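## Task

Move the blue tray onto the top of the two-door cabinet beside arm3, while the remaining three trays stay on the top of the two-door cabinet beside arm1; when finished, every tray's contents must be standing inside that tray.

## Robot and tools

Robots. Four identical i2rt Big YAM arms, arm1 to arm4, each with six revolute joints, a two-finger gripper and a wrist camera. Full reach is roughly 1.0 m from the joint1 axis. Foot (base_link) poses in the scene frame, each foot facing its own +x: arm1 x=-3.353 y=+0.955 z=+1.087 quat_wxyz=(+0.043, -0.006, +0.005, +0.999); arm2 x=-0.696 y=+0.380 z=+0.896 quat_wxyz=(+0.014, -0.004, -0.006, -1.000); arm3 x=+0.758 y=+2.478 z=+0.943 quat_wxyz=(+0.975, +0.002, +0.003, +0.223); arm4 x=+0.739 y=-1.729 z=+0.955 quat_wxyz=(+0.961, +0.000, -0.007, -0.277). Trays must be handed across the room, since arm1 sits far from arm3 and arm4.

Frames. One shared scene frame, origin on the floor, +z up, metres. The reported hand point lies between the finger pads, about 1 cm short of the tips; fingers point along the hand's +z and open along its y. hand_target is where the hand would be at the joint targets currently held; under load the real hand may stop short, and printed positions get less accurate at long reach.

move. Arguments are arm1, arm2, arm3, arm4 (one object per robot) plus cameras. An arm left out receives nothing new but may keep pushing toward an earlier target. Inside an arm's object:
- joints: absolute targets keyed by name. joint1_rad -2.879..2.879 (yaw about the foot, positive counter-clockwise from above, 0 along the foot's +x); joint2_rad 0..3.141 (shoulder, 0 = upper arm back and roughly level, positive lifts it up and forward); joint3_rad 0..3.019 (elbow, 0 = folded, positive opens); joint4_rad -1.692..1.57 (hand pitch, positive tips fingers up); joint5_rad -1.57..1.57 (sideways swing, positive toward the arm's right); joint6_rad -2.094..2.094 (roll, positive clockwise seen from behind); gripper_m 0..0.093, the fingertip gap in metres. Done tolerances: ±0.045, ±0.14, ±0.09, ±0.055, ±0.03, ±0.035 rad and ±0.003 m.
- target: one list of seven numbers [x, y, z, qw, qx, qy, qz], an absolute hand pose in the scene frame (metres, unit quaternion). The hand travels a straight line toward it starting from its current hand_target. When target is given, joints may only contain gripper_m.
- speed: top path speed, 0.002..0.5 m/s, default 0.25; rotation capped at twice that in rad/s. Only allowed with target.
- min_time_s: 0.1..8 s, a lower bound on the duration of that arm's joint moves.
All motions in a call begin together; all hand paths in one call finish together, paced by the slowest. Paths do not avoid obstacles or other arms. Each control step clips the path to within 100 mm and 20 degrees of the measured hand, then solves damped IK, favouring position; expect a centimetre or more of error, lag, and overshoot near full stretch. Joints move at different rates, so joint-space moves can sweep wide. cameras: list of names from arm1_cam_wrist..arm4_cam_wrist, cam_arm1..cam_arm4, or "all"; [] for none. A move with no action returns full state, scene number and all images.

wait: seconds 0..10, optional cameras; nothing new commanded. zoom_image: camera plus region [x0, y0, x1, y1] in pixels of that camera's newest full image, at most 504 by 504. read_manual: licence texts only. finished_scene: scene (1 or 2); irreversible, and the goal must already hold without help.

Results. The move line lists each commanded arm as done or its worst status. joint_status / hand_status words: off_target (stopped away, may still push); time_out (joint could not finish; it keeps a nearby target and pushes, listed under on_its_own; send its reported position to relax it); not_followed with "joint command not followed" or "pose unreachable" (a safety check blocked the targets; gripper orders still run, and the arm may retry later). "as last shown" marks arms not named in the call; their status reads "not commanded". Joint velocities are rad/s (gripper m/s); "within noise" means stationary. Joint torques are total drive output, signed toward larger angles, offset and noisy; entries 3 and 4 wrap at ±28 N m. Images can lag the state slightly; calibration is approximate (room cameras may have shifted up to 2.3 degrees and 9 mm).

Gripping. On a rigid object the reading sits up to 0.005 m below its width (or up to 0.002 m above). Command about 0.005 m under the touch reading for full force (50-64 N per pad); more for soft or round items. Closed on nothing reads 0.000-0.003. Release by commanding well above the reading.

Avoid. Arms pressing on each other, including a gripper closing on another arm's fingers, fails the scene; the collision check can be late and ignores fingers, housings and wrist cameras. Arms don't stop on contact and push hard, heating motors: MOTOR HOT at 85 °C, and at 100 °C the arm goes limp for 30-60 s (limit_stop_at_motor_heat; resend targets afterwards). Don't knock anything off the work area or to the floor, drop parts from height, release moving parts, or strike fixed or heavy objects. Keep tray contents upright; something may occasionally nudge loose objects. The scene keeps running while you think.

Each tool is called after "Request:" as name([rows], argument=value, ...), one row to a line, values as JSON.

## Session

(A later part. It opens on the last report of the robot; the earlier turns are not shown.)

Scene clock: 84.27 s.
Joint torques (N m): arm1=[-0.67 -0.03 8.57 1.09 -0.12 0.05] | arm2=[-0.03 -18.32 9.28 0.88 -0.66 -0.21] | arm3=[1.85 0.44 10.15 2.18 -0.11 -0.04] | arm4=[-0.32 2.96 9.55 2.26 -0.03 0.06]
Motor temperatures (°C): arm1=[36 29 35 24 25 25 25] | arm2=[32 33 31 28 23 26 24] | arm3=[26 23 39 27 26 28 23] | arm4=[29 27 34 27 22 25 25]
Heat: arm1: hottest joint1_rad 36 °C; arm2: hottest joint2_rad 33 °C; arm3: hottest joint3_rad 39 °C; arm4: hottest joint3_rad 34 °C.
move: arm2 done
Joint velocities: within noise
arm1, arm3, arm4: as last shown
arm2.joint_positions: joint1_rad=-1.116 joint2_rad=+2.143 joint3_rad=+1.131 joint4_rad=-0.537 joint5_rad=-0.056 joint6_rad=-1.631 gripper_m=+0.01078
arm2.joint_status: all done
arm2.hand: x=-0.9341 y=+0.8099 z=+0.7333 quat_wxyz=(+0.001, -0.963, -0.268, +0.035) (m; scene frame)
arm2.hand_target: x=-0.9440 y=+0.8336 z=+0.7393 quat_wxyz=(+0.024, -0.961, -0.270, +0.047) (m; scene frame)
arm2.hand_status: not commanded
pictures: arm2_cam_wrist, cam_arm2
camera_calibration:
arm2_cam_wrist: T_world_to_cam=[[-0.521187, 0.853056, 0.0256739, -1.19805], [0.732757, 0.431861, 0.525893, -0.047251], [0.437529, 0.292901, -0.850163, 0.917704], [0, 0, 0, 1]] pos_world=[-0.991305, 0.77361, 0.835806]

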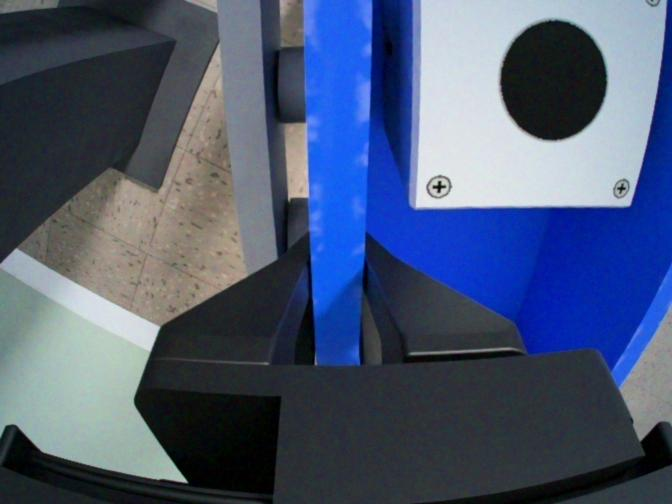

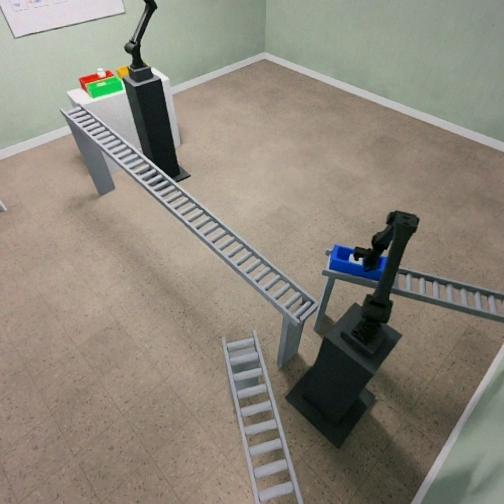

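Request:
move(arm2={"joints": {"joint1_rad": -1.125, "joint2_rad": 2.145, "joint3_rad": 1.151, "joint4_rad": -0.531, "joint5_rad": -0.072, "joint6_rad": -1.643}, "min_time_s": 0.8}, cameras=["cam_arm2", "arm2_cam_wrist"])

Request:
zoom_image(camera="arm2_cam_wrist", region=[200, 0, 400, 200])

Scene clock: 86.80 s.
Joint torques (N m): arm1=[-0.67 0.03 8.61 1.21 -0.12 0.06] | arm2=[-0.03 -18.67 7.45 0.59 -0.71 -0.21] | arm3=[2.02 0.32 10.03 2.07 -0.13 -0.03] | arm4=[-0.32 2.9 9.57 2.24 -0.04 0.06]
Motor temperatures (°C): arm1=[36 29 35 24 25 24 25] | arm2=[32 34 31 28 24 26 24] | arm3=[26 23 39 27 26 28 23] | arm4=[29 27 34 27 22 25 25]
Heat: arm1: hottest joint1_rad 36 °C; arm2: hottest joint2_rad 34 °C; arm3: hottest joint3_rad 39 °C; arm4: hottest joint3_rad 34 °C.
move: arm2 done
Joint velocities: within noise
arm1, arm3, arm4: as last shown
arm2.joint_positions: joint1_rad=-1.117 joint2_rad=+2.143 joint3_rad=+1.131 joint4_rad=-0.537 joint5_rad=-0.057 joint6_rad=-1.631 gripper_m=+0.01078
arm2.joint_status: all done
arm2.hand: x=-0.9341 y=+0.8100 z=+0.7333 quat_wxyz=(+0.001, -0.963, -0.268, +0.036) (m; scene frame)
arm2.hand_target: x=-0.9382 y=+0.8218 z=+0.7368 quat_wxyz=(+0.011, -0.962, -0.270, +0.046) (m; scene frame)
arm2.hand_status: not commanded
pictures: arm2_cam_wrist, cam_arm2
camera_calibration:
arm2_cam_wrist: T_world_to_cam=[[-0.521149, 0.853067, 0.0260908, -1.19845], [0.733383, 0.431978, 0.524923, -0.0460027], [0.436524, 0.292697, -0.85075, 0.917412], [0, 0, 0, 1]] pos_world=[-0.991307, 0.77371, 0.835904]

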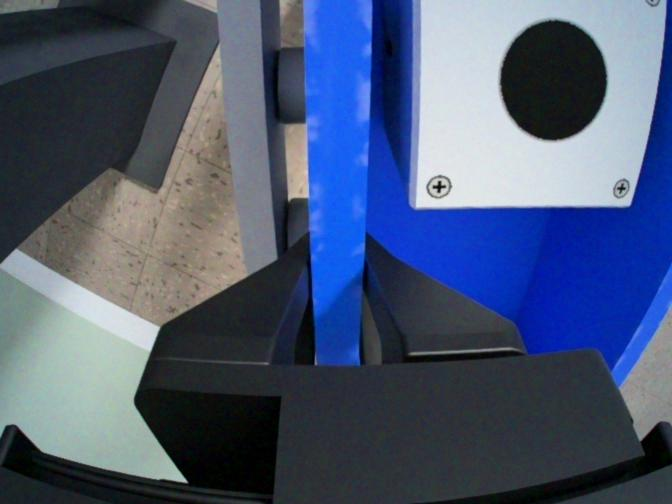

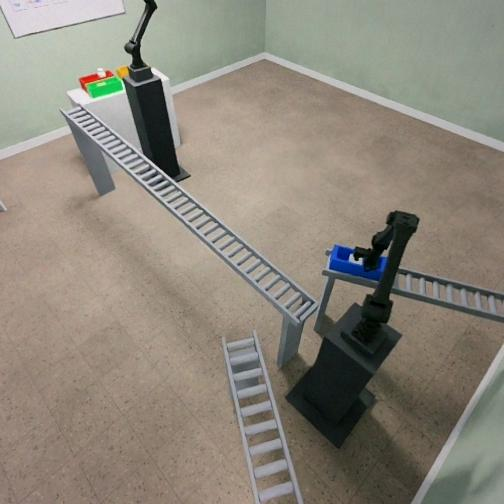

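Scaled by 2.520 from the camera's 672x504 image, which has a finer 960x720 frame.

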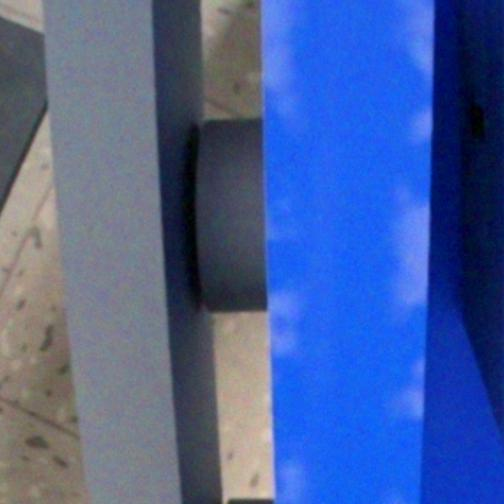

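Request:
move(arm2={"target": [-0.935, 0.812, 0.905, 0.011, -0.962, -0.270, 0.046], "speed": 0.4, "joints": {"gripper_m": 0.085}}, cameras=["cam_arm2", "cam_arm3"])

Request:
zoom_image(camera="cam_arm2", region=[315, 225, 415, 325])

Scene clock: 89.67 s.
Joint torques (N m): arm1=[-0.32 0.32 8.66 1.26 -0.14 0.04] | arm2=[0.56 -14.86 10.86 -0.01 -0.12 -0.1] | arm3=[1.49 0.32 10.06 2.07 -0.11 -0.03] | arm4=[-0.15 2.9 9.55 2.24 -0.03 0.06]
Motor temperatures (°C): arm1=[36 28 35 24 25 24 25] | arm2=[32 34 30 28 24 26 24] | arm3=[26 23 39 27 26 28 23] | arm4=[29 27 34 27 22 25 25]
Heat: arm1: hottest joint1_rad 36 °C; arm2: hottest joint2_rad 34 °C; arm3: hottest joint3_rad 39 °C; arm4: hottest joint3_rad 34 °C.
move: arm2 done
Joint velocities: within noise
arm1, arm3, arm4: as last shown
arm2.joint_positions: joint1_rad=-1.117 joint2_rad=+1.777 joint3_rad=+1.141 joint4_rad=-0.884 joint5_rad=-0.072 joint6_rad=-1.633 gripper_m=+0.08494
arm2.joint_status: all done
arm2.hand: x=-0.9318 y=+0.8054 z=+0.9059 quat_wxyz=(+0.013, -0.962, -0.269, +0.046) (m; scene frame)
arm2.hand_target: x=-0.9349 y=+0.8119 z=+0.9050 quat_wxyz=(+0.011, -0.962, -0.270, +0.046) (m; scene frame)
arm2.hand_status: done (0.007 m and 0.3 deg from the pose sent, 0.172 m and 1.7 deg at the start)
pictures: cam_arm2, cam_arm3

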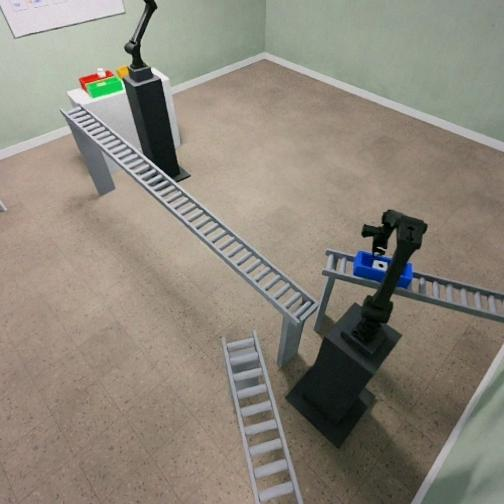

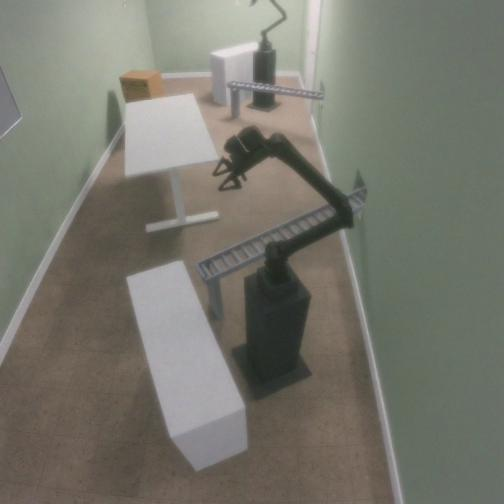

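Scaled by 5.040 from the camera's 504x504 image, which has a finer 720x720 frame.

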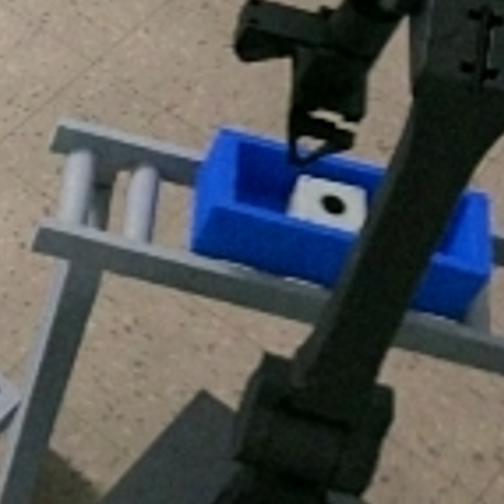

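Request:
move(arm2={"joints": {"joint2_rad": 0.75, "joint3_rad": 1.3, "joint4_rad": -1.0, "joint5_rad": 0.0}, "min_time_s": 2.5}, arm3={"joints": {"joint1_rad": -1.38, "joint2_rad": 1.838, "joint3_rad": 1.368, "joint4_rad": -1.101, "joint5_rad": 0.0, "joint6_rad": -1.463, "gripper_m": 0.08}, "min_time_s": 3.0}, cameras=["cam_arm2", "cam_arm3", "arm3_cam_wrist"])

Scene clock: 95.20 s.
Joint torques (N m): arm1=[-0.73 -0.15 8.59 1.18 -0.13 0.03] | arm2=[0.62 -0.67 14.31 1.46 0.12 -0.03] | arm3=[1.2 -15.03 8.7 0.64 -0.08 -0.13] | arm4=[-0.32 2.84 9.57 2.25 -0.03 0.05]
Motor temperatures (°C): arm1=[36 28 35 24 25 24 25] | arm2=[31 33 31 28 23 26 24] | arm3=[26 23 39 27 26 28 23] | arm4=[29 27 34 27 22 25 25]
Heat: arm1: hottest joint1_rad 36 °C; arm2: hottest joint2_rad 33 °C; arm3: hottest joint3_rad 39 °C; arm4: hottest joint3_rad 34 °C.
move: arm2 done; arm3 done
Joint velocities: within noise
arm1, arm4: as last shown
arm2.joint_positions: joint1_rad=-1.117 joint2_rad=+0.746 joint3_rad=+1.263 joint4_rad=-0.987 joint5_rad=-0.002 joint6_rad=-1.633 gripper_m=+0.08494
arm2.joint_status: all done
arm2.hand: x=-0.8505 y=+0.6899 z=+1.4075 quat_wxyz=(+0.508, -0.823, -0.226, +0.114) (m; scene frame)
arm2.hand_target: x=-0.8485 y=+0.6879 z=+1.4234 quat_wxyz=(+0.517, -0.818, -0.225, +0.114) (m; scene frame)
arm2.hand_status: not commanded
arm3.joint_positions: joint1_rad=-1.375 joint2_rad=+1.838 joint3_rad=+1.359 joint4_rad=-1.110 joint5_rad=-0.002 joint6_rad=-1.455 gripper_m=+0.08012
arm3.joint_status: all done
arm3.hand: x=+1.0722 y=+2.0606 z=+0.9939 quat_wxyz=(+0.006, +0.261, -0.965, -0.011) (m; scene frame)
arm3.hand_target: x=+1.0735 y=+2.0540 z=+0.9971 quat_wxyz=(+0.003, +0.263, -0.965, -0.002) (m; scene frame)
arm3.hand_status: not commanded
pictures: arm3_cam_wrist, cam_arm2, cam_arm3
camera_calibration:
arm3_cam_wrist: T_world_to_cam=[[0.497115, -0.867527, -0.0165758, 1.2703], [-0.695812, -0.409986, 0.589709, 1.00987], [-0.518384, -0.281619, -0.807446, 2.06536], [0, 0, 0, 1]] pos_world=[1.14185, 2.09769, 1.09319]

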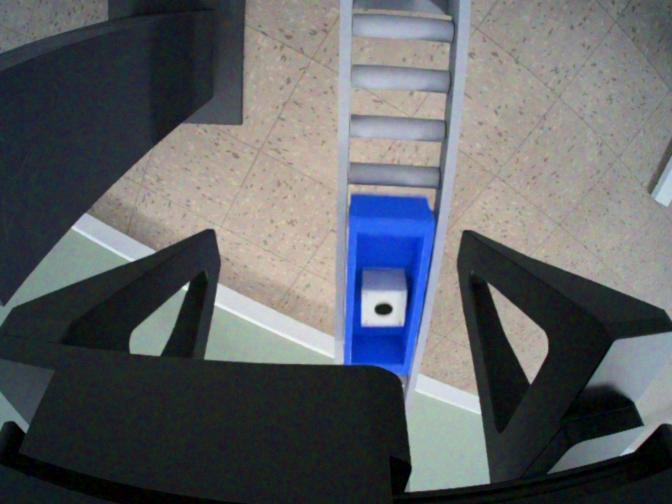

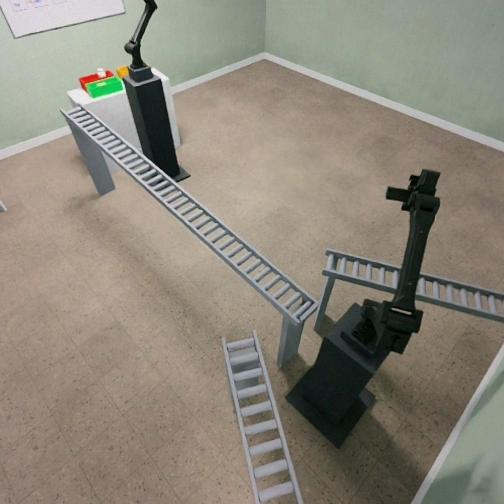

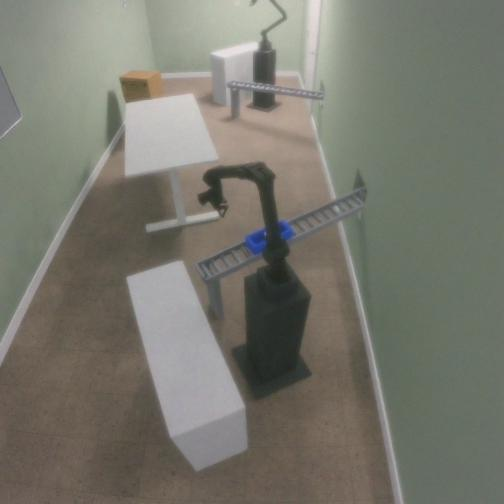

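Request:
wait(seconds=1.5, cameras=["arm3_cam_wrist", "cam_arm3"])

Request:
zoom_image(camera="arm3_cam_wrist", region=[220, 150, 500, 400])

Request:
zoom_image(camera="cam_arm3", region=[180, 210, 300, 300])

Scene clock: 97.40 s.
Joint torques (N m): arm1=[-0.5 -0.09 8.62 1.25 -0.12 0.05] | arm2=[0.44 -0.67 14.27 1.44 0.12 -0.01] | arm3=[1.14 -14.92 8.61 0.68 -0.06 -0.12] | arm4=[-0.26 2.9 9.55 2.25 -0.03 0.05]
Motor temperatures (°C): arm1=[36 28 35 24 25 24 25] | arm2=[31 33 31 28 23 26 24] | arm3=[26 23 39 27 25 28 23] | arm4=[29 27 34 27 22 25 25]
Heat: arm1: hottest joint1_rad 36 °C; arm2: hottest joint2_rad 33 °C; arm3: hottest joint3_rad 39 °C; arm4: hottest joint3_rad 34 °C.
Joint velocities: within noise
arm1.joint_positions: joint1_rad=+1.799 joint2_rad=+0.744 joint3_rad=+1.316 joint4_rad=-0.982 joint5_rad=+0.003 joint6_rad=+1.708 gripper_m=+0.08494
arm1.joint_status: not commanded
arm1.hand: x=-3.3122 y=+0.6267 z=+1.6356 quat_wxyz=(+0.548, +0.833, -0.001, +0.080) (m; scene frame)
arm1.hand_target: x=-3.3111 y=+0.6246 z=+1.6212 quat_wxyz=(+0.531, +0.844, -0.006, +0.083) (m; scene frame)
arm1.hand_status: not commanded
arm2.joint_positions: joint1_rad=-1.117 joint2_rad=+0.746 joint3_rad=+1.263 joint4_rad=-0.987 joint5_rad=-0.002 joint6_rad=-1.633 gripper_m=+0.08494
arm2.joint_status: all done
arm2.hand: x=-0.8505 y=+0.6899 z=+1.4075 quat_wxyz=(+0.508, -0.823, -0.226, +0.114) (m; scene frame)
arm2.hand_target: x=-0.8485 y=+0.6879 z=+1.4234 quat_wxyz=(+0.517, -0.818, -0.225, +0.114) (m; scene frame)
arm2.hand_status: not commanded
arm3.joint_positions: joint1_rad=-1.375 joint2_rad=+1.838 joint3_rad=+1.359 joint4_rad=-1.110 joint5_rad=-0.002 joint6_rad=-1.455 gripper_m=+0.08012
arm3.joint_status: all done
arm3.hand: x=+1.0722 y=+2.0606 z=+0.9939 quat_wxyz=(+0.006, +0.262, -0.965, -0.011) (m; scene frame)
arm3.hand_target: x=+1.0735 y=+2.0540 z=+0.9971 quat_wxyz=(+0.003, +0.263, -0.965, -0.002) (m; scene frame)
arm3.hand_status: not commanded
arm4.joint_positions: joint1_rad=+0.385 joint2_rad=+0.628 joint3_rad=+1.385 joint4_rad=-1.571 joint5_rad=-0.065 joint6_rad=-0.063 gripper_m=+0.09396
arm4.joint_status: not commanded
arm4.hand: x=+0.9336 y=-1.7515 z=+1.4482 quat_wxyz=(-0.377, -0.040, -0.925, +0.016) (m; scene frame)
arm4.hand_target: x=+0.9321 y=-1.7512 z=+1.4566 quat_wxyz=(-0.387, -0.040, -0.921, +0.018) (m; scene frame)
arm4.hand_status: not commanded
wait: 1.50 s; at rest from the start
pictures: arm3_cam_wrist, cam_arm3
camera_calibration:
arm3_cam_wrist: T_world_to_cam=[[0.497421, -0.867351, -0.0165565, 1.26956], [-0.69567, -0.410219, 0.589714, 1.01019], [-0.518281, -0.281818, -0.807442, 2.06565], [0, 0, 0, 1]] pos_world=[1.14185, 2.09769, 1.09319]

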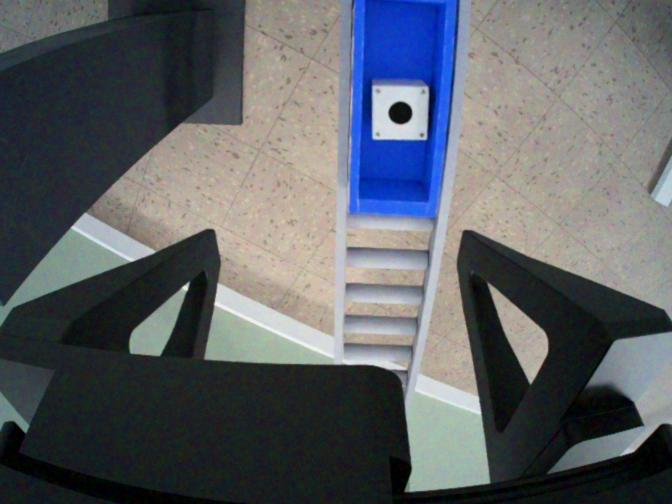

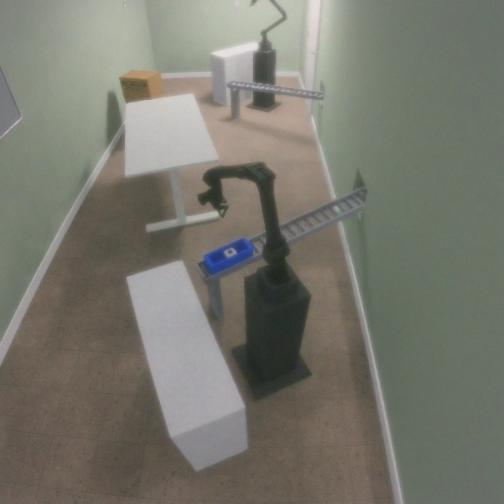

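Scaled by 1.800 from the camera's 672x504 image, which has a finer 960x720 frame.

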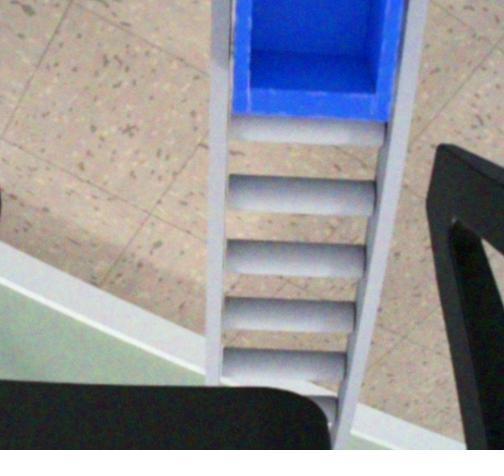

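Scaled by 4.200 from the camera's 504x504 image, which has a finer 720x720 frame.

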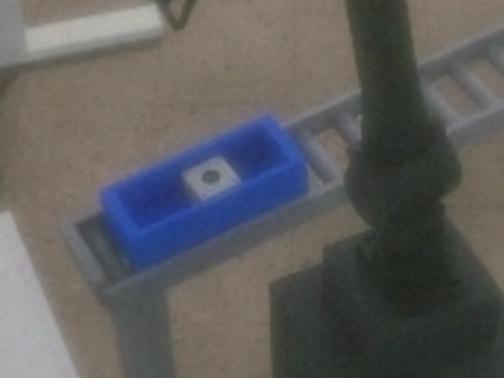

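Request:
wait(seconds=0.1, cameras=["arm3_cam_wrist", "cam_arm3"])

Request:
zoom_image(camera="arm3_cam_wrist", region=[300, 0, 500, 250])

Request:
zoom_image(camera="cam_arm3", region=[180, 210, 300, 300])

Scene clock: 100.93 s.
Joint torques (N m): arm1=[-0.79 -0.09 8.58 1.18 -0.12 0.03] | arm2=[0.5 -0.67 14.27 1.4 0.14 -0.01] | arm3=[1.32 -15.15 8.61 0.65 -0.07 -0.13] | arm4=[-0.38 3.02 9.52 2.24 -0.03 0.04]
Motor temperatures (°C): arm1=[36 28 35 24 25 24 25] | arm2=[31 33 32 28 23 26 24] | arm3=[26 23 39 27 25 28 23] | arm4=[29 27 34 27 22 25 25]
Heat: arm1: hottest joint1_rad 36 °C; arm2: hottest joint2_rad 33 °C; arm3: hottest joint3_rad 39 °C; arm4: hottest joint3_rad 34 °C.
Joint velocities: within noise
arm1.joint_positions: joint1_rad=+1.799 joint2_rad=+0.744 joint3_rad=+1.316 joint4_rad=-0.982 joint5_rad=+0.003 joint6_rad=+1.708 gripper_m=+0.08494
arm1.joint_status: not commanded
arm1.hand: x=-3.3122 y=+0.6267 z=+1.6356 quat_wxyz=(+0.548, +0.833, -0.001, +0.080) (m; scene frame)
arm1.hand_target: x=-3.3111 y=+0.6246 z=+1.6212 quat_wxyz=(+0.531, +0.844, -0.006, +0.083) (m; scene frame)
arm1.hand_status: not commanded
arm2.joint_positions: joint1_rad=-1.117 joint2_rad=+0.746 joint3_rad=+1.263 joint4_rad=-0.987 joint5_rad=-0.002 joint6_rad=-1.633 gripper_m=+0.08494
arm2.joint_status: all done
arm2.hand: x=-0.8505 y=+0.6899 z=+1.4075 quat_wxyz=(+0.508, -0.823, -0.226, +0.114) (m; scene frame)
arm2.hand_target: x=-0.8485 y=+0.6879 z=+1.4234 quat_wxyz=(+0.517, -0.818, -0.225, +0.114) (m; scene frame)
arm2.hand_status: not commanded
arm3.joint_positions: joint1_rad=-1.375 joint2_rad=+1.838 joint3_rad=+1.359 joint4_rad=-1.110 joint5_rad=-0.002 joint6_rad=-1.455 gripper_m=+0.08012
arm3.joint_status: all done
arm3.hand: x=+1.0722 y=+2.0606 z=+0.9939 quat_wxyz=(+0.006, +0.262, -0.965, -0.011) (m; scene frame)
arm3.hand_target: x=+1.0735 y=+2.0540 z=+0.9971 quat_wxyz=(+0.003, +0.263, -0.965, -0.002) (m; scene frame)
arm3.hand_status: not commanded
arm4.joint_positions: joint1_rad=+0.385 joint2_rad=+0.628 joint3_rad=+1.385 joint4_rad=-1.571 joint5_rad=-0.065 joint6_rad=-0.063 gripper_m=+0.09396
arm4.joint_status: not commanded
arm4.hand: x=+0.9336 y=-1.7515 z=+1.4482 quat_wxyz=(-0.377, -0.040, -0.925, +0.016) (m; scene frame)
arm4.hand_target: x=+0.9321 y=-1.7512 z=+1.4566 quat_wxyz=(-0.387, -0.040, -0.921, +0.018) (m; scene frame)
arm4.hand_status: not commanded
wait: 0.10 s; at rest from the start
pictures: arm3_cam_wrist, cam_arm3
camera_calibration:
arm3_cam_wrist: T_world_to_cam=[[0.497421, -0.867351, -0.0165565, 1.26956], [-0.69567, -0.410219, 0.589714, 1.01019], [-0.518281, -0.281818, -0.807442, 2.06565], [0, 0, 0, 1]] pos_world=[1.14185, 2.09769, 1.09319]

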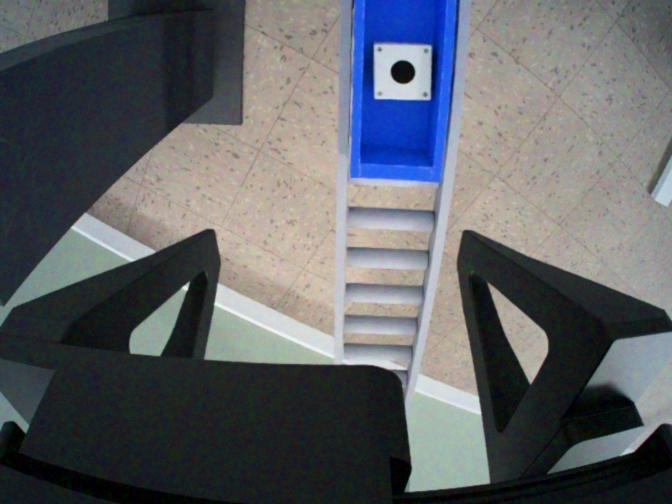

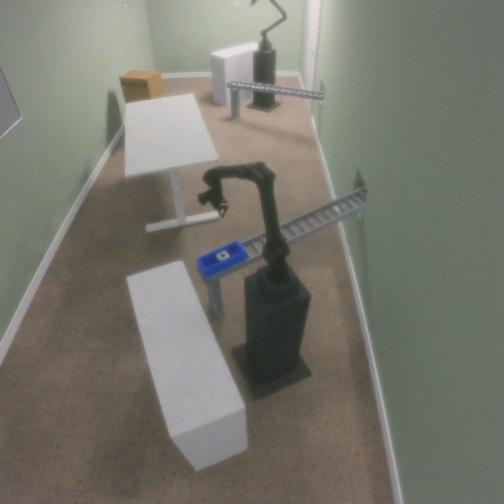

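Scaled by 2.016 from the camera's 672x504 image, which has a finer 960x720 frame.

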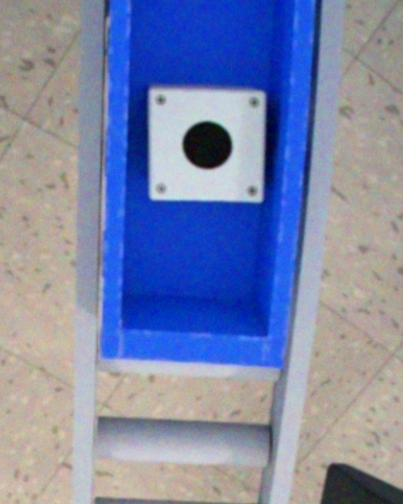

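Scaled by 4.200 from the camera's 504x504 image, which has a finer 720x720 frame.

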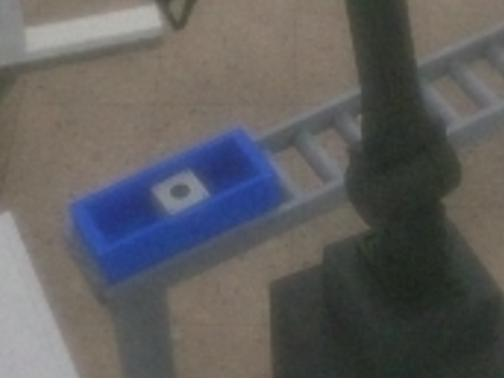

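Request:
move(arm3={"joints": {"joint1_rad": -1.286, "joint2_rad": 2.400, "joint3_rad": 1.376, "joint4_rad": -0.529, "joint5_rad": 0.073, "joint6_rad": -1.371, "gripper_m": 0.06}, "min_time_s": 2.0}, cameras=["arm3_cam_wrist", "cam_arm3"])

Request:
zoom_image(camera="arm3_cam_wrist", region=[200, 50, 500, 350])

Scene clock: 108.50 s.
Joint torques (N m): arm1=[-0.85 -0.15 8.66 1.26 -0.14 0.04] | arm2=[0.44 -0.85 14.28 1.43 0.14 -0.02] | arm3=[2.9 -17.49 5.93 0.66 0.04 0.04] | arm4=[-0.26 2.84 9.55 2.25 -0.03 0.05]
Motor temperatures (°C): arm1=[36 28 35 24 25 24 25] | arm2=[31 33 33 28 23 26 23] | arm3=[26 24 38 27 25 28 23] | arm4=[28 27 34 27 22 25 25]
Heat: arm1: hottest joint1_rad 36 °C; arm2: hottest joint2_rad 33 °C; arm3: hottest joint3_rad 38 °C; arm4: hottest joint3_rad 34 °C.
move: arm3 done
Joint velocities: within noise
arm1, arm2, arm4: as last shown
arm3.joint_positions: joint1_rad=-1.300 joint2_rad=+2.396 joint3_rad=+1.359 joint4_rad=-0.538 joint5_rad=+0.071 joint6_rad=-1.379 gripper_m=+0.06013
arm3.joint_status: all done
arm3.hand: x=+1.1023 y=+2.0644 z=+0.7009 quat_wxyz=(+0.036, +0.261, -0.965, +0.011) (m; scene frame)
arm3.hand_target: x=+1.1149 y=+2.0611 z=+0.7023 quat_wxyz=(+0.032, +0.263, -0.964, +0.022) (m; scene frame)
arm3.hand_status: not commanded
pictures: arm3_cam_wrist, cam_arm3
camera_calibration:
arm3_cam_wrist: T_world_to_cam=[[0.497203, -0.867566, 0.0109286, 1.23457], [-0.666951, -0.374114, 0.644372, 1.06098], [-0.554946, -0.327672, -0.764634, 1.95076], [0, 0, 0, 1]] pos_world=[1.17636, 2.10721, 0.794465]

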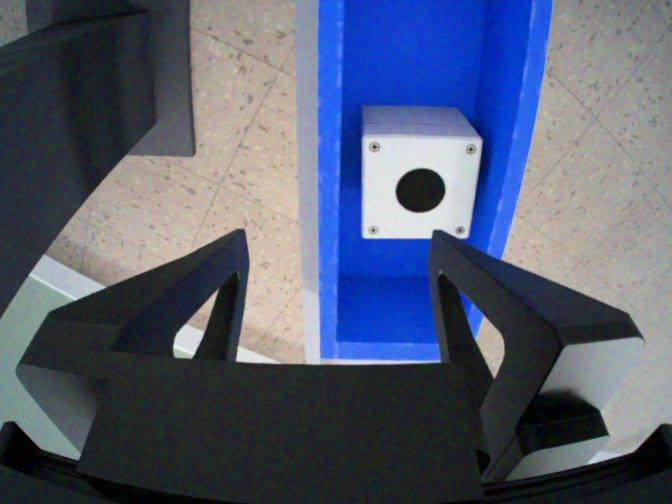

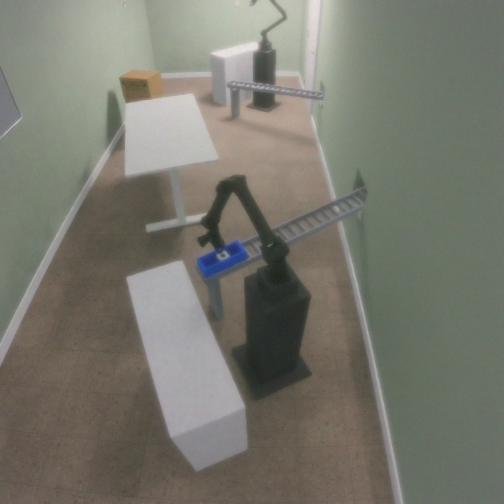

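Scaled by 1.680 from the camera's 672x504 image, which has a finer 960x720 frame.

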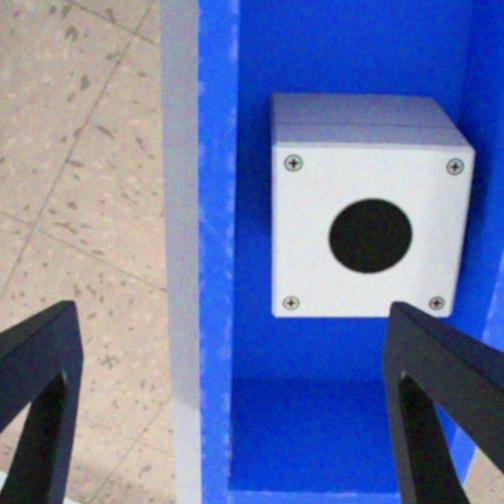

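Request:
zoom_image(camera="arm3_cam_wrist", region=[290, 90, 570, 370])

Scaled by 1.800 from the camera's 672x504 image, which has a finer 960x720 frame.

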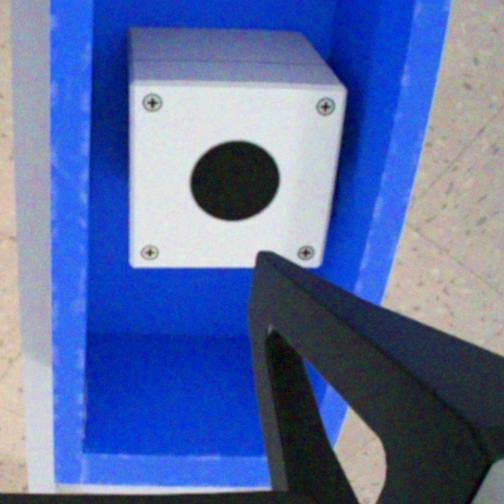

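Request:
move(arm3={"joints": {"joint1_rad": -1.241, "joint2_rad": 2.669, "joint3_rad": 1.514, "joint4_rad": -0.396, "joint5_rad": 0.075, "joint6_rad": -1.313, "gripper_m": 0.06}, "min_time_s": 1.8}, cameras=["arm3_cam_wrist", "cam_arm3"])

Request:
zoom_image(camera="arm3_cam_wrist", region=[200, 50, 500, 350])

Request:
zoom_image(camera="cam_arm3", region=[180, 210, 270, 290])

Scene clock: 118.17 s.
Joint torques (N m): arm1=[-0.62 0.15 8.51 1.17 -0.12 0.05] | arm2=[0.44 -0.85 14.31 1.39 0.14 -0.01] | arm3=[3.19 -17.32 5.45 0.84 0.05 0.07] | arm4=[-0.21 2.9 9.55 2.25 -0.03 0.06]
Motor temperatures (°C): arm1=[36 28 35 24 25 24 25] | arm2=[31 32 35 28 23 26 23] | arm3=[26 24 38 26 25 28 23] | arm4=[28 27 34 27 22 25 25]
Heat: arm1: hottest joint1_rad 36 °C; arm2: hottest joint3_rad 35 °C; arm3: hottest joint3_rad 38 °C; arm4: hottest joint3_rad 34 °C.
move: arm3 done
Joint velocities: within noise
arm1, arm2, arm4: as last shown
arm3.joint_positions: joint1_rad=-1.256 joint2_rad=+2.658 joint3_rad=+1.492 joint4_rad=-0.405 joint5_rad=+0.072 joint6_rad=-1.321 gripper_m=+0.06013
arm3.joint_status: all done
arm3.hand: x=+1.1189 y=+2.0801 z=+0.5875 quat_wxyz=(+0.035, +0.254, -0.967, +0.015) (m; scene frame)
arm3.hand_target: x=+1.1317 y=+2.0784 z=+0.5851 quat_wxyz=(+0.031, +0.257, -0.966, +0.025) (m; scene frame)
arm3.hand_status: not commanded
pictures: arm3_cam_wrist, cam_arm3
camera_calibration:
arm3_cam_wrist: T_world_to_cam=[[0.484684, -0.874462, 0.0199457, 1.26422], [-0.675024, -0.359447, 0.644314, 1.12954], [-0.556258, -0.325753, -0.764501, 1.87582], [0, 0, 0, 1]] pos_world=[1.19316, 2.12257, 0.681074]

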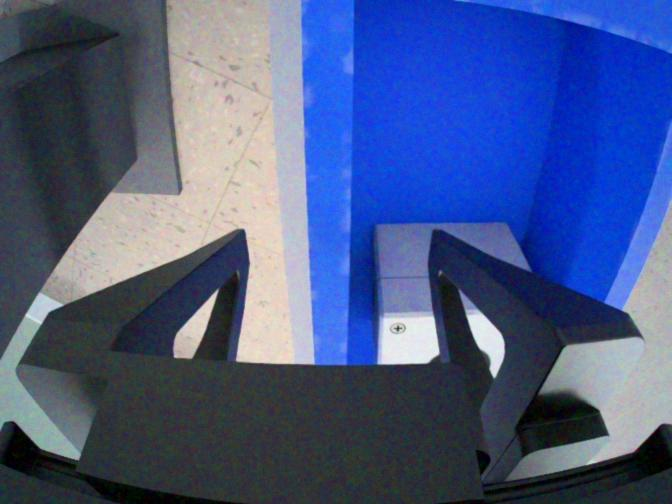

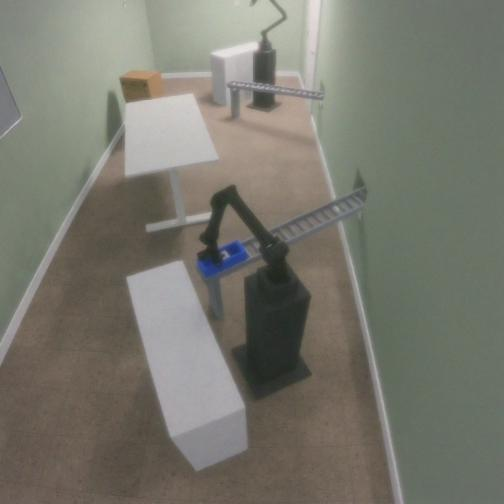

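Scaled by 1.680 from the camera's 672x504 image, which has a finer 960x720 frame.

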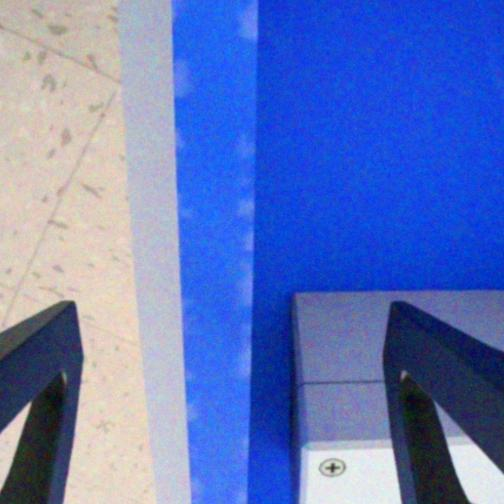

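Scaled by 5.600 from the camera's 504x504 image, which has a finer 720x720 frame.

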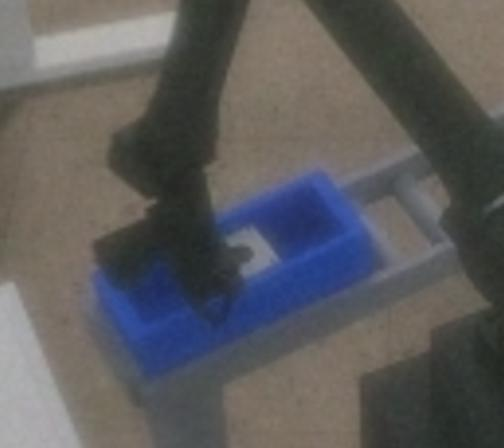

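Request:
move(arm3={"joints": {"joint2_rad": 2.719, "joint3_rad": 1.542, "joint4_rad": -0.375, "gripper_m": 0.035}, "min_time_s": 0.9}, cameras=["arm3_cam_wrist"])

Request:
zoom_image(camera="arm3_cam_wrist", region=[200, 50, 500, 350])

Scene clock: 122.10 s.
Joint torques (N m): arm1=[-0.56 -0.32 8.55 1.22 -0.14 0.01] | arm2=[0.5 -0.79 14.28 1.42 0.13 -0.01] | arm3=[2.84 -16.97 5.07 0.7 0.05 0.07] | arm4=[-0.26 2.96 9.54 2.25 -0.04 0.05]
Motor temperatures (°C): arm1=[36 28 35 24 25 24 25] | arm2=[31 32 35 28 23 26 23] | arm3=[26 24 37 26 25 28 23] | arm4=[28 27 34 27 22 25 25]
Heat: arm1: hottest joint1_rad 36 °C; arm2: hottest joint3_rad 35 °C; arm3: hottest joint3_rad 37 °C; arm4: hottest joint3_rad 34 °C.
move: arm3 done
Joint velocities: within noise
arm1, arm2, arm4: as last shown
arm3.joint_positions: joint1_rad=-1.256 joint2_rad=+2.706 joint3_rad=+1.521 joint4_rad=-0.384 joint5_rad=+0.072 joint6_rad=-1.321 gripper_m=+0.03513
arm3.joint_status: all done
arm3.hand: x=+1.1180 y=+2.0810 z=+0.5672 quat_wxyz=(+0.035, +0.254, -0.967, +0.016) (m; scene frame)
arm3.hand_target: x=+1.1296 y=+2.0804 z=+0.5634 quat_wxyz=(+0.031, +0.257, -0.966, +0.025) (m; scene frame)
arm3.hand_status: not commanded
pictures: arm3_cam_wrist
camera_calibration:
arm3_cam_wrist: T_world_to_cam=[[0.484651, -0.874435, 0.0218398, 1.26476], [-0.675884, -0.358523, 0.643927, 1.14149], [-0.555242, -0.326841, -0.764775, 1.86137], [0, 0, 0, 1]] pos_world=[1.19206, 2.12357, 0.660877]

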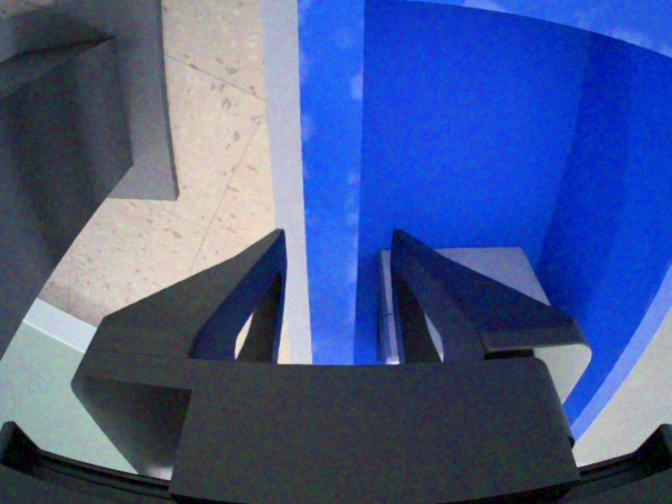

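Scaled by 1.680 from the camera's 672x504 image, which has a finer 960x720 frame.

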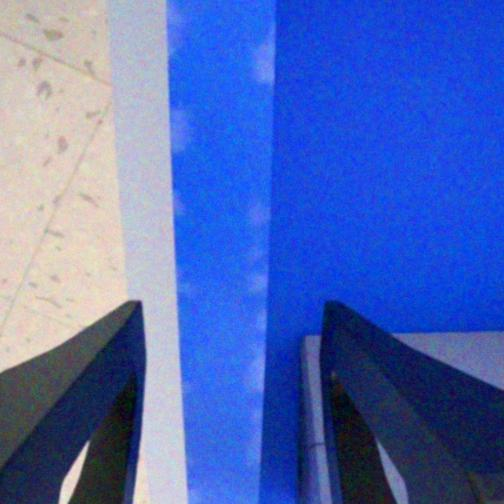

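Request:
move(arm3={"joints": {"gripper_m": 0.0}})

Scene clock: 123.97 s.
Joint torques (N m): arm1=[-0.56 -0.03 8.57 1.14 -0.14 0.02] | arm2=[0.44 -0.79 14.3 1.47 0.13 -0.01] | arm3=[2.9 -17.03 5.09 0.76 -0.03 0.07] | arm4=[-0.26 2.9 9.52 2.22 -0.03 0.05]
Motor temperatures (°C): arm1=[36 28 35 24 25 24 25] | arm2=[31 32 35 28 23 26 23] | arm3=[26 24 37 26 25 28 23] | arm4=[28 27 34 27 22 25 25]
Heat: arm1: hottest joint1_rad 36 °C; arm2: hottest joint3_rad 35 °C; arm3: hottest joint3_rad 37 °C; arm4: hottest joint3_rad 34 °C.
move: arm3 off_target
Joint velocities: within noise
arm1, arm2, arm4: as last shown
arm3.joint_positions: joint1_rad=-1.256 joint2_rad=+2.706 joint3_rad=+1.521 joint4_rad=-0.384 joint5_rad=+0.074 joint6_rad=-1.320 gripper_m=+0.01196
arm3.joint_status: gripper_m off_target (ended at +0.01200, target +0.00000)
arm3.hand: x=+1.1181 y=+2.0810 z=+0.5672 quat_wxyz=(+0.035, +0.254, -0.966, +0.017) (m; scene frame)
arm3.hand_target: x=+1.1297 y=+2.0805 z=+0.5634 quat_wxyz=(+0.031, +0.257, -0.966, +0.025) (m; scene frame)
arm3.hand_status: not commanded
pictures: none

Request:
move(arm3={"target": [1.120, 2.081, 0.945, 0.031, 0.257, -0.966, 0.025], "speed": 0.28}, cameras=["arm3_cam_wrist", "cam_arm3"])

Request:
zoom_image(camera="cam_arm3", region=[160, 150, 320, 310])

Scene clock: 127.23 s.
Joint torques (N m): arm1=[-0.79 -0.09 8.62 1.1 -0.15 0.03] | arm2=[0.32 -0.44 14.32 1.4 0.14 -0.02] | arm3=[1.67 -19.55 11.84 -0.1 0.37 -0.05] | arm4=[-0.38 3.02 9.54 2.22 -0.03 0.06]
Motor temperatures (°C): arm1=[36 28 35 24 25 24 25] | arm2=[31 32 36 27 23 26 23] | arm3=[26 25 37 26 25 28 23] | arm4=[28 27 34 27 22 25 25]
Heat: arm1: hottest joint1_rad 36 °C; arm2: hottest joint3_rad 36 °C; arm3: hottest joint3_rad 37 °C; arm4: hottest joint3_rad 34 °C.
move: arm3 off_target
Joint velocities: within noise
arm1, arm2, arm4: as last shown
arm3.joint_positions: joint1_rad=-1.255 joint2_rad=+1.961 joint3_rad=+1.264 joint4_rad=-0.954 joint5_rad=+0.065 joint6_rad=-1.325 gripper_m=+0.01197
arm3.joint_status: not commanded
arm3.hand: x=+1.0970 y=+2.1074 z=+0.9032 quat_wxyz=(+0.051, +0.257, -0.965, -0.021) (m; scene frame)
arm3.hand_target: x=+1.1184 y=+2.0828 z=+0.9456 quat_wxyz=(+0.031, +0.257, -0.966, +0.025) (m; scene frame)
arm3.hand_status: off_target (0.055 m and 5.7 deg from the pose sent, 0.378 m and 1.1 deg at the start; pose on its path clipped on 25 of 69 steps)
pictures: arm3_cam_wrist, cam_arm3
camera_calibration:
arm3_cam_wrist: T_world_to_cam=[[0.488147, -0.870785, -0.0587118, 1.35193], [-0.641153, -0.403435, 0.652812, 0.969022], [-0.592145, -0.281025, -0.755242, 2.05071], [0, 0, 0, 1]] pos_world=[1.17566, 2.14448, 0.995564]

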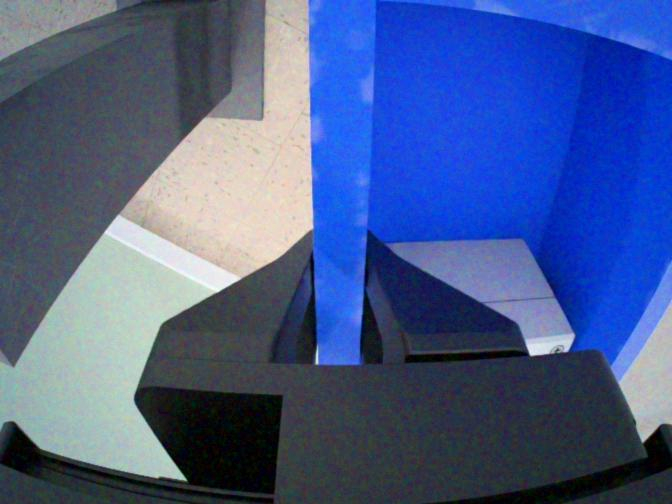

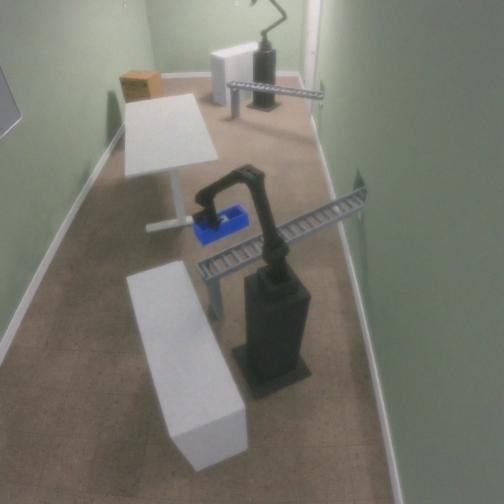

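Scaled by 3.150 from the camera's 504x504 image, which has a finer 720x720 frame.

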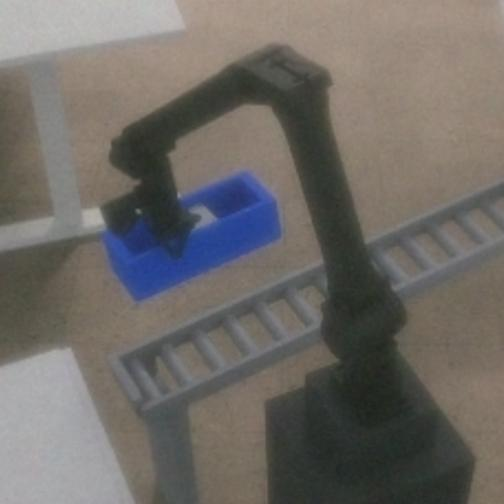

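Request:
move(arm3={"joints": {"joint1_rad": -0.050, "joint2_rad": 1.775, "joint3_rad": 1.170, "joint4_rad": -0.871, "joint5_rad": 0.0, "joint6_rad": -1.575}, "min_time_s": 3.3}, cameras=["arm3_cam_wrist", "cam_arm3"])

Request:
zoom_image(camera="cam_arm3", region=[90, 170, 310, 390])

Scene clock: 133.93 s.
Joint torques (N m): arm1=[-0.56 -0.21 8.54 1.13 -0.11 0.02] | arm2=[0.44 -0.85 14.3 1.42 0.13 -0.02] | arm3=[1.9 -18.73 8.47 0.84 0.19 -0.09] | arm4=[-0.26 2.9 9.55 2.25 -0.03 0.06]
Motor temperatures (°C): arm1=[36 28 35 24 25 24 25] | arm2=[31 32 36 27 23 26 23] | arm3=[26 25 37 26 25 28 24] | arm4=[28 27 34 27 22 25 25]
Heat: arm1: hottest joint1_rad 36 °C; arm2: hottest joint3_rad 36 °C; arm3: hottest joint3_rad 37 °C; arm4: hottest joint3_rad 34 °C.
move: arm3 done
Joint velocities: within noise
arm1, arm2, arm4: as last shown
arm3.joint_positions: joint1_rad=-0.053 joint2_rad=+1.842 joint3_rad=+1.151 joint4_rad=-0.886 joint5_rad=-0.008 joint6_rad=-1.568 gripper_m=+0.01197
arm3.joint_status: all done
arm3.hand: x=+1.2020 y=+2.6646 z=+0.9266 quat_wxyz=(+0.001, +0.832, -0.555, -0.009) (m; scene frame)
arm3.hand_target: x=+1.2218 y=+2.6726 z=+0.9639 quat_wxyz=(-0.038, +0.833, -0.551, +0.023) (m; scene frame)
arm3.hand_status: not commanded
pictures: arm3_cam_wrist, cam_arm3
camera_calibration:
arm3_cam_wrist: T_world_to_cam=[[0.926741, 0.375674, -0.0045706, -2.11149], [0.309933, -0.757576, 0.574473, 1.11887], [0.212352, -0.533804, -0.818511, 2.05221], [0, 0, 0, 1]] pos_world=[1.17424, 2.73634, 1.02735]

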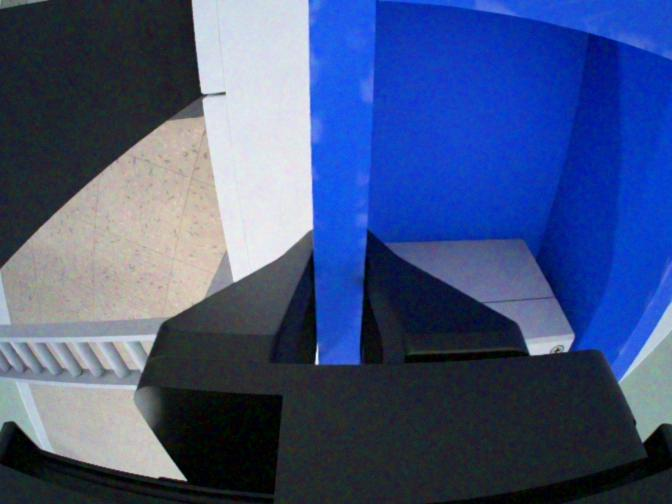

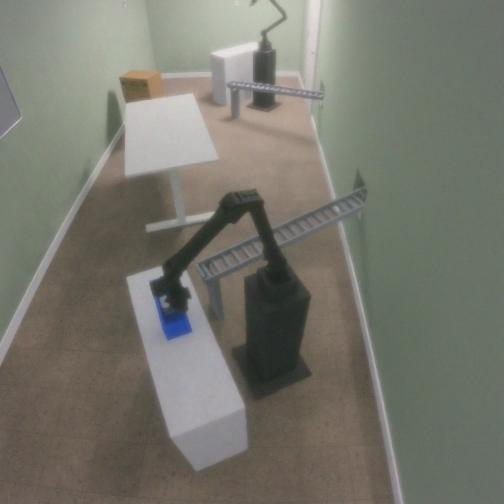

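Scaled by 2.291 from the camera's 504x504 image, which has a finer 720x720 frame.

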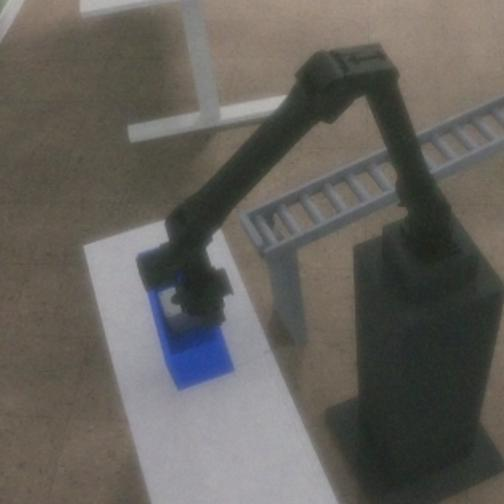

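Request:
move(arm3={"joints": {"joint2_rad": 1.905, "joint3_rad": 1.146, "joint4_rad": -0.750}, "min_time_s": 1.2}, cameras=["cam_arm3"])

Request:
zoom_image(camera="cam_arm3", region=[110, 230, 240, 360])

Scene clock: 137.80 s.
Joint torques (N m): arm1=[-0.67 -0.09 8.64 1.17 -0.11 0.02] | arm2=[0.5 -0.73 14.24 1.4 0.14 -0.01] | arm3=[2.32 -15.85 7.77 0.94 0.19 -0.11] | arm4=[-0.26 2.9 9.55 2.25 -0.03 0.06]
Motor temperatures (°C): arm1=[36 28 35 24 25 24 25] | arm2=[31 32 37 27 23 26 23] | arm3=[26 26 37 26 25 28 24] | arm4=[28 27 34 27 22 25 25]
Heat: arm1: hottest joint1_rad 36 °C; arm2: hottest joint3_rad 37 °C; arm3: hottest joint3_rad 37 °C; arm4: hottest joint3_rad 34 °C.
move: arm3 done
Joint velocities: within noise
arm1, arm2, arm4: as last shown
arm3.joint_positions: joint1_rad=-0.053 joint2_rad=+1.926 joint3_rad=+1.127 joint4_rad=-0.766 joint5_rad=-0.008 joint6_rad=-1.568 gripper_m=+0.01197
arm3.joint_status: all done
arm3.hand: x=+1.2051 y=+2.6661 z=+0.8808 quat_wxyz=(-0.004, +0.832, -0.555, -0.005) (m; scene frame)
arm3.hand_target: x=+1.2214 y=+2.6728 z=+0.8960 quat_wxyz=(-0.025, +0.834, -0.551, +0.013) (m; scene frame)
arm3.hand_status: not commanded
pictures: cam_arm3

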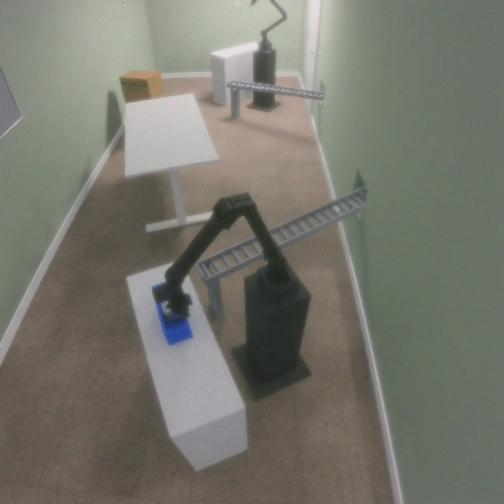

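Scaled by 3.877 from the camera's 504x504 image, which has a finer 720x720 frame.

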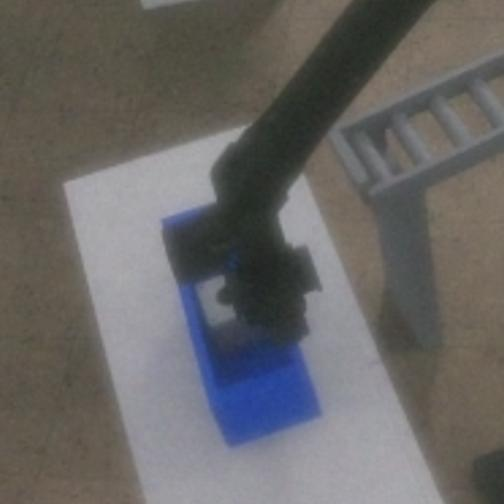

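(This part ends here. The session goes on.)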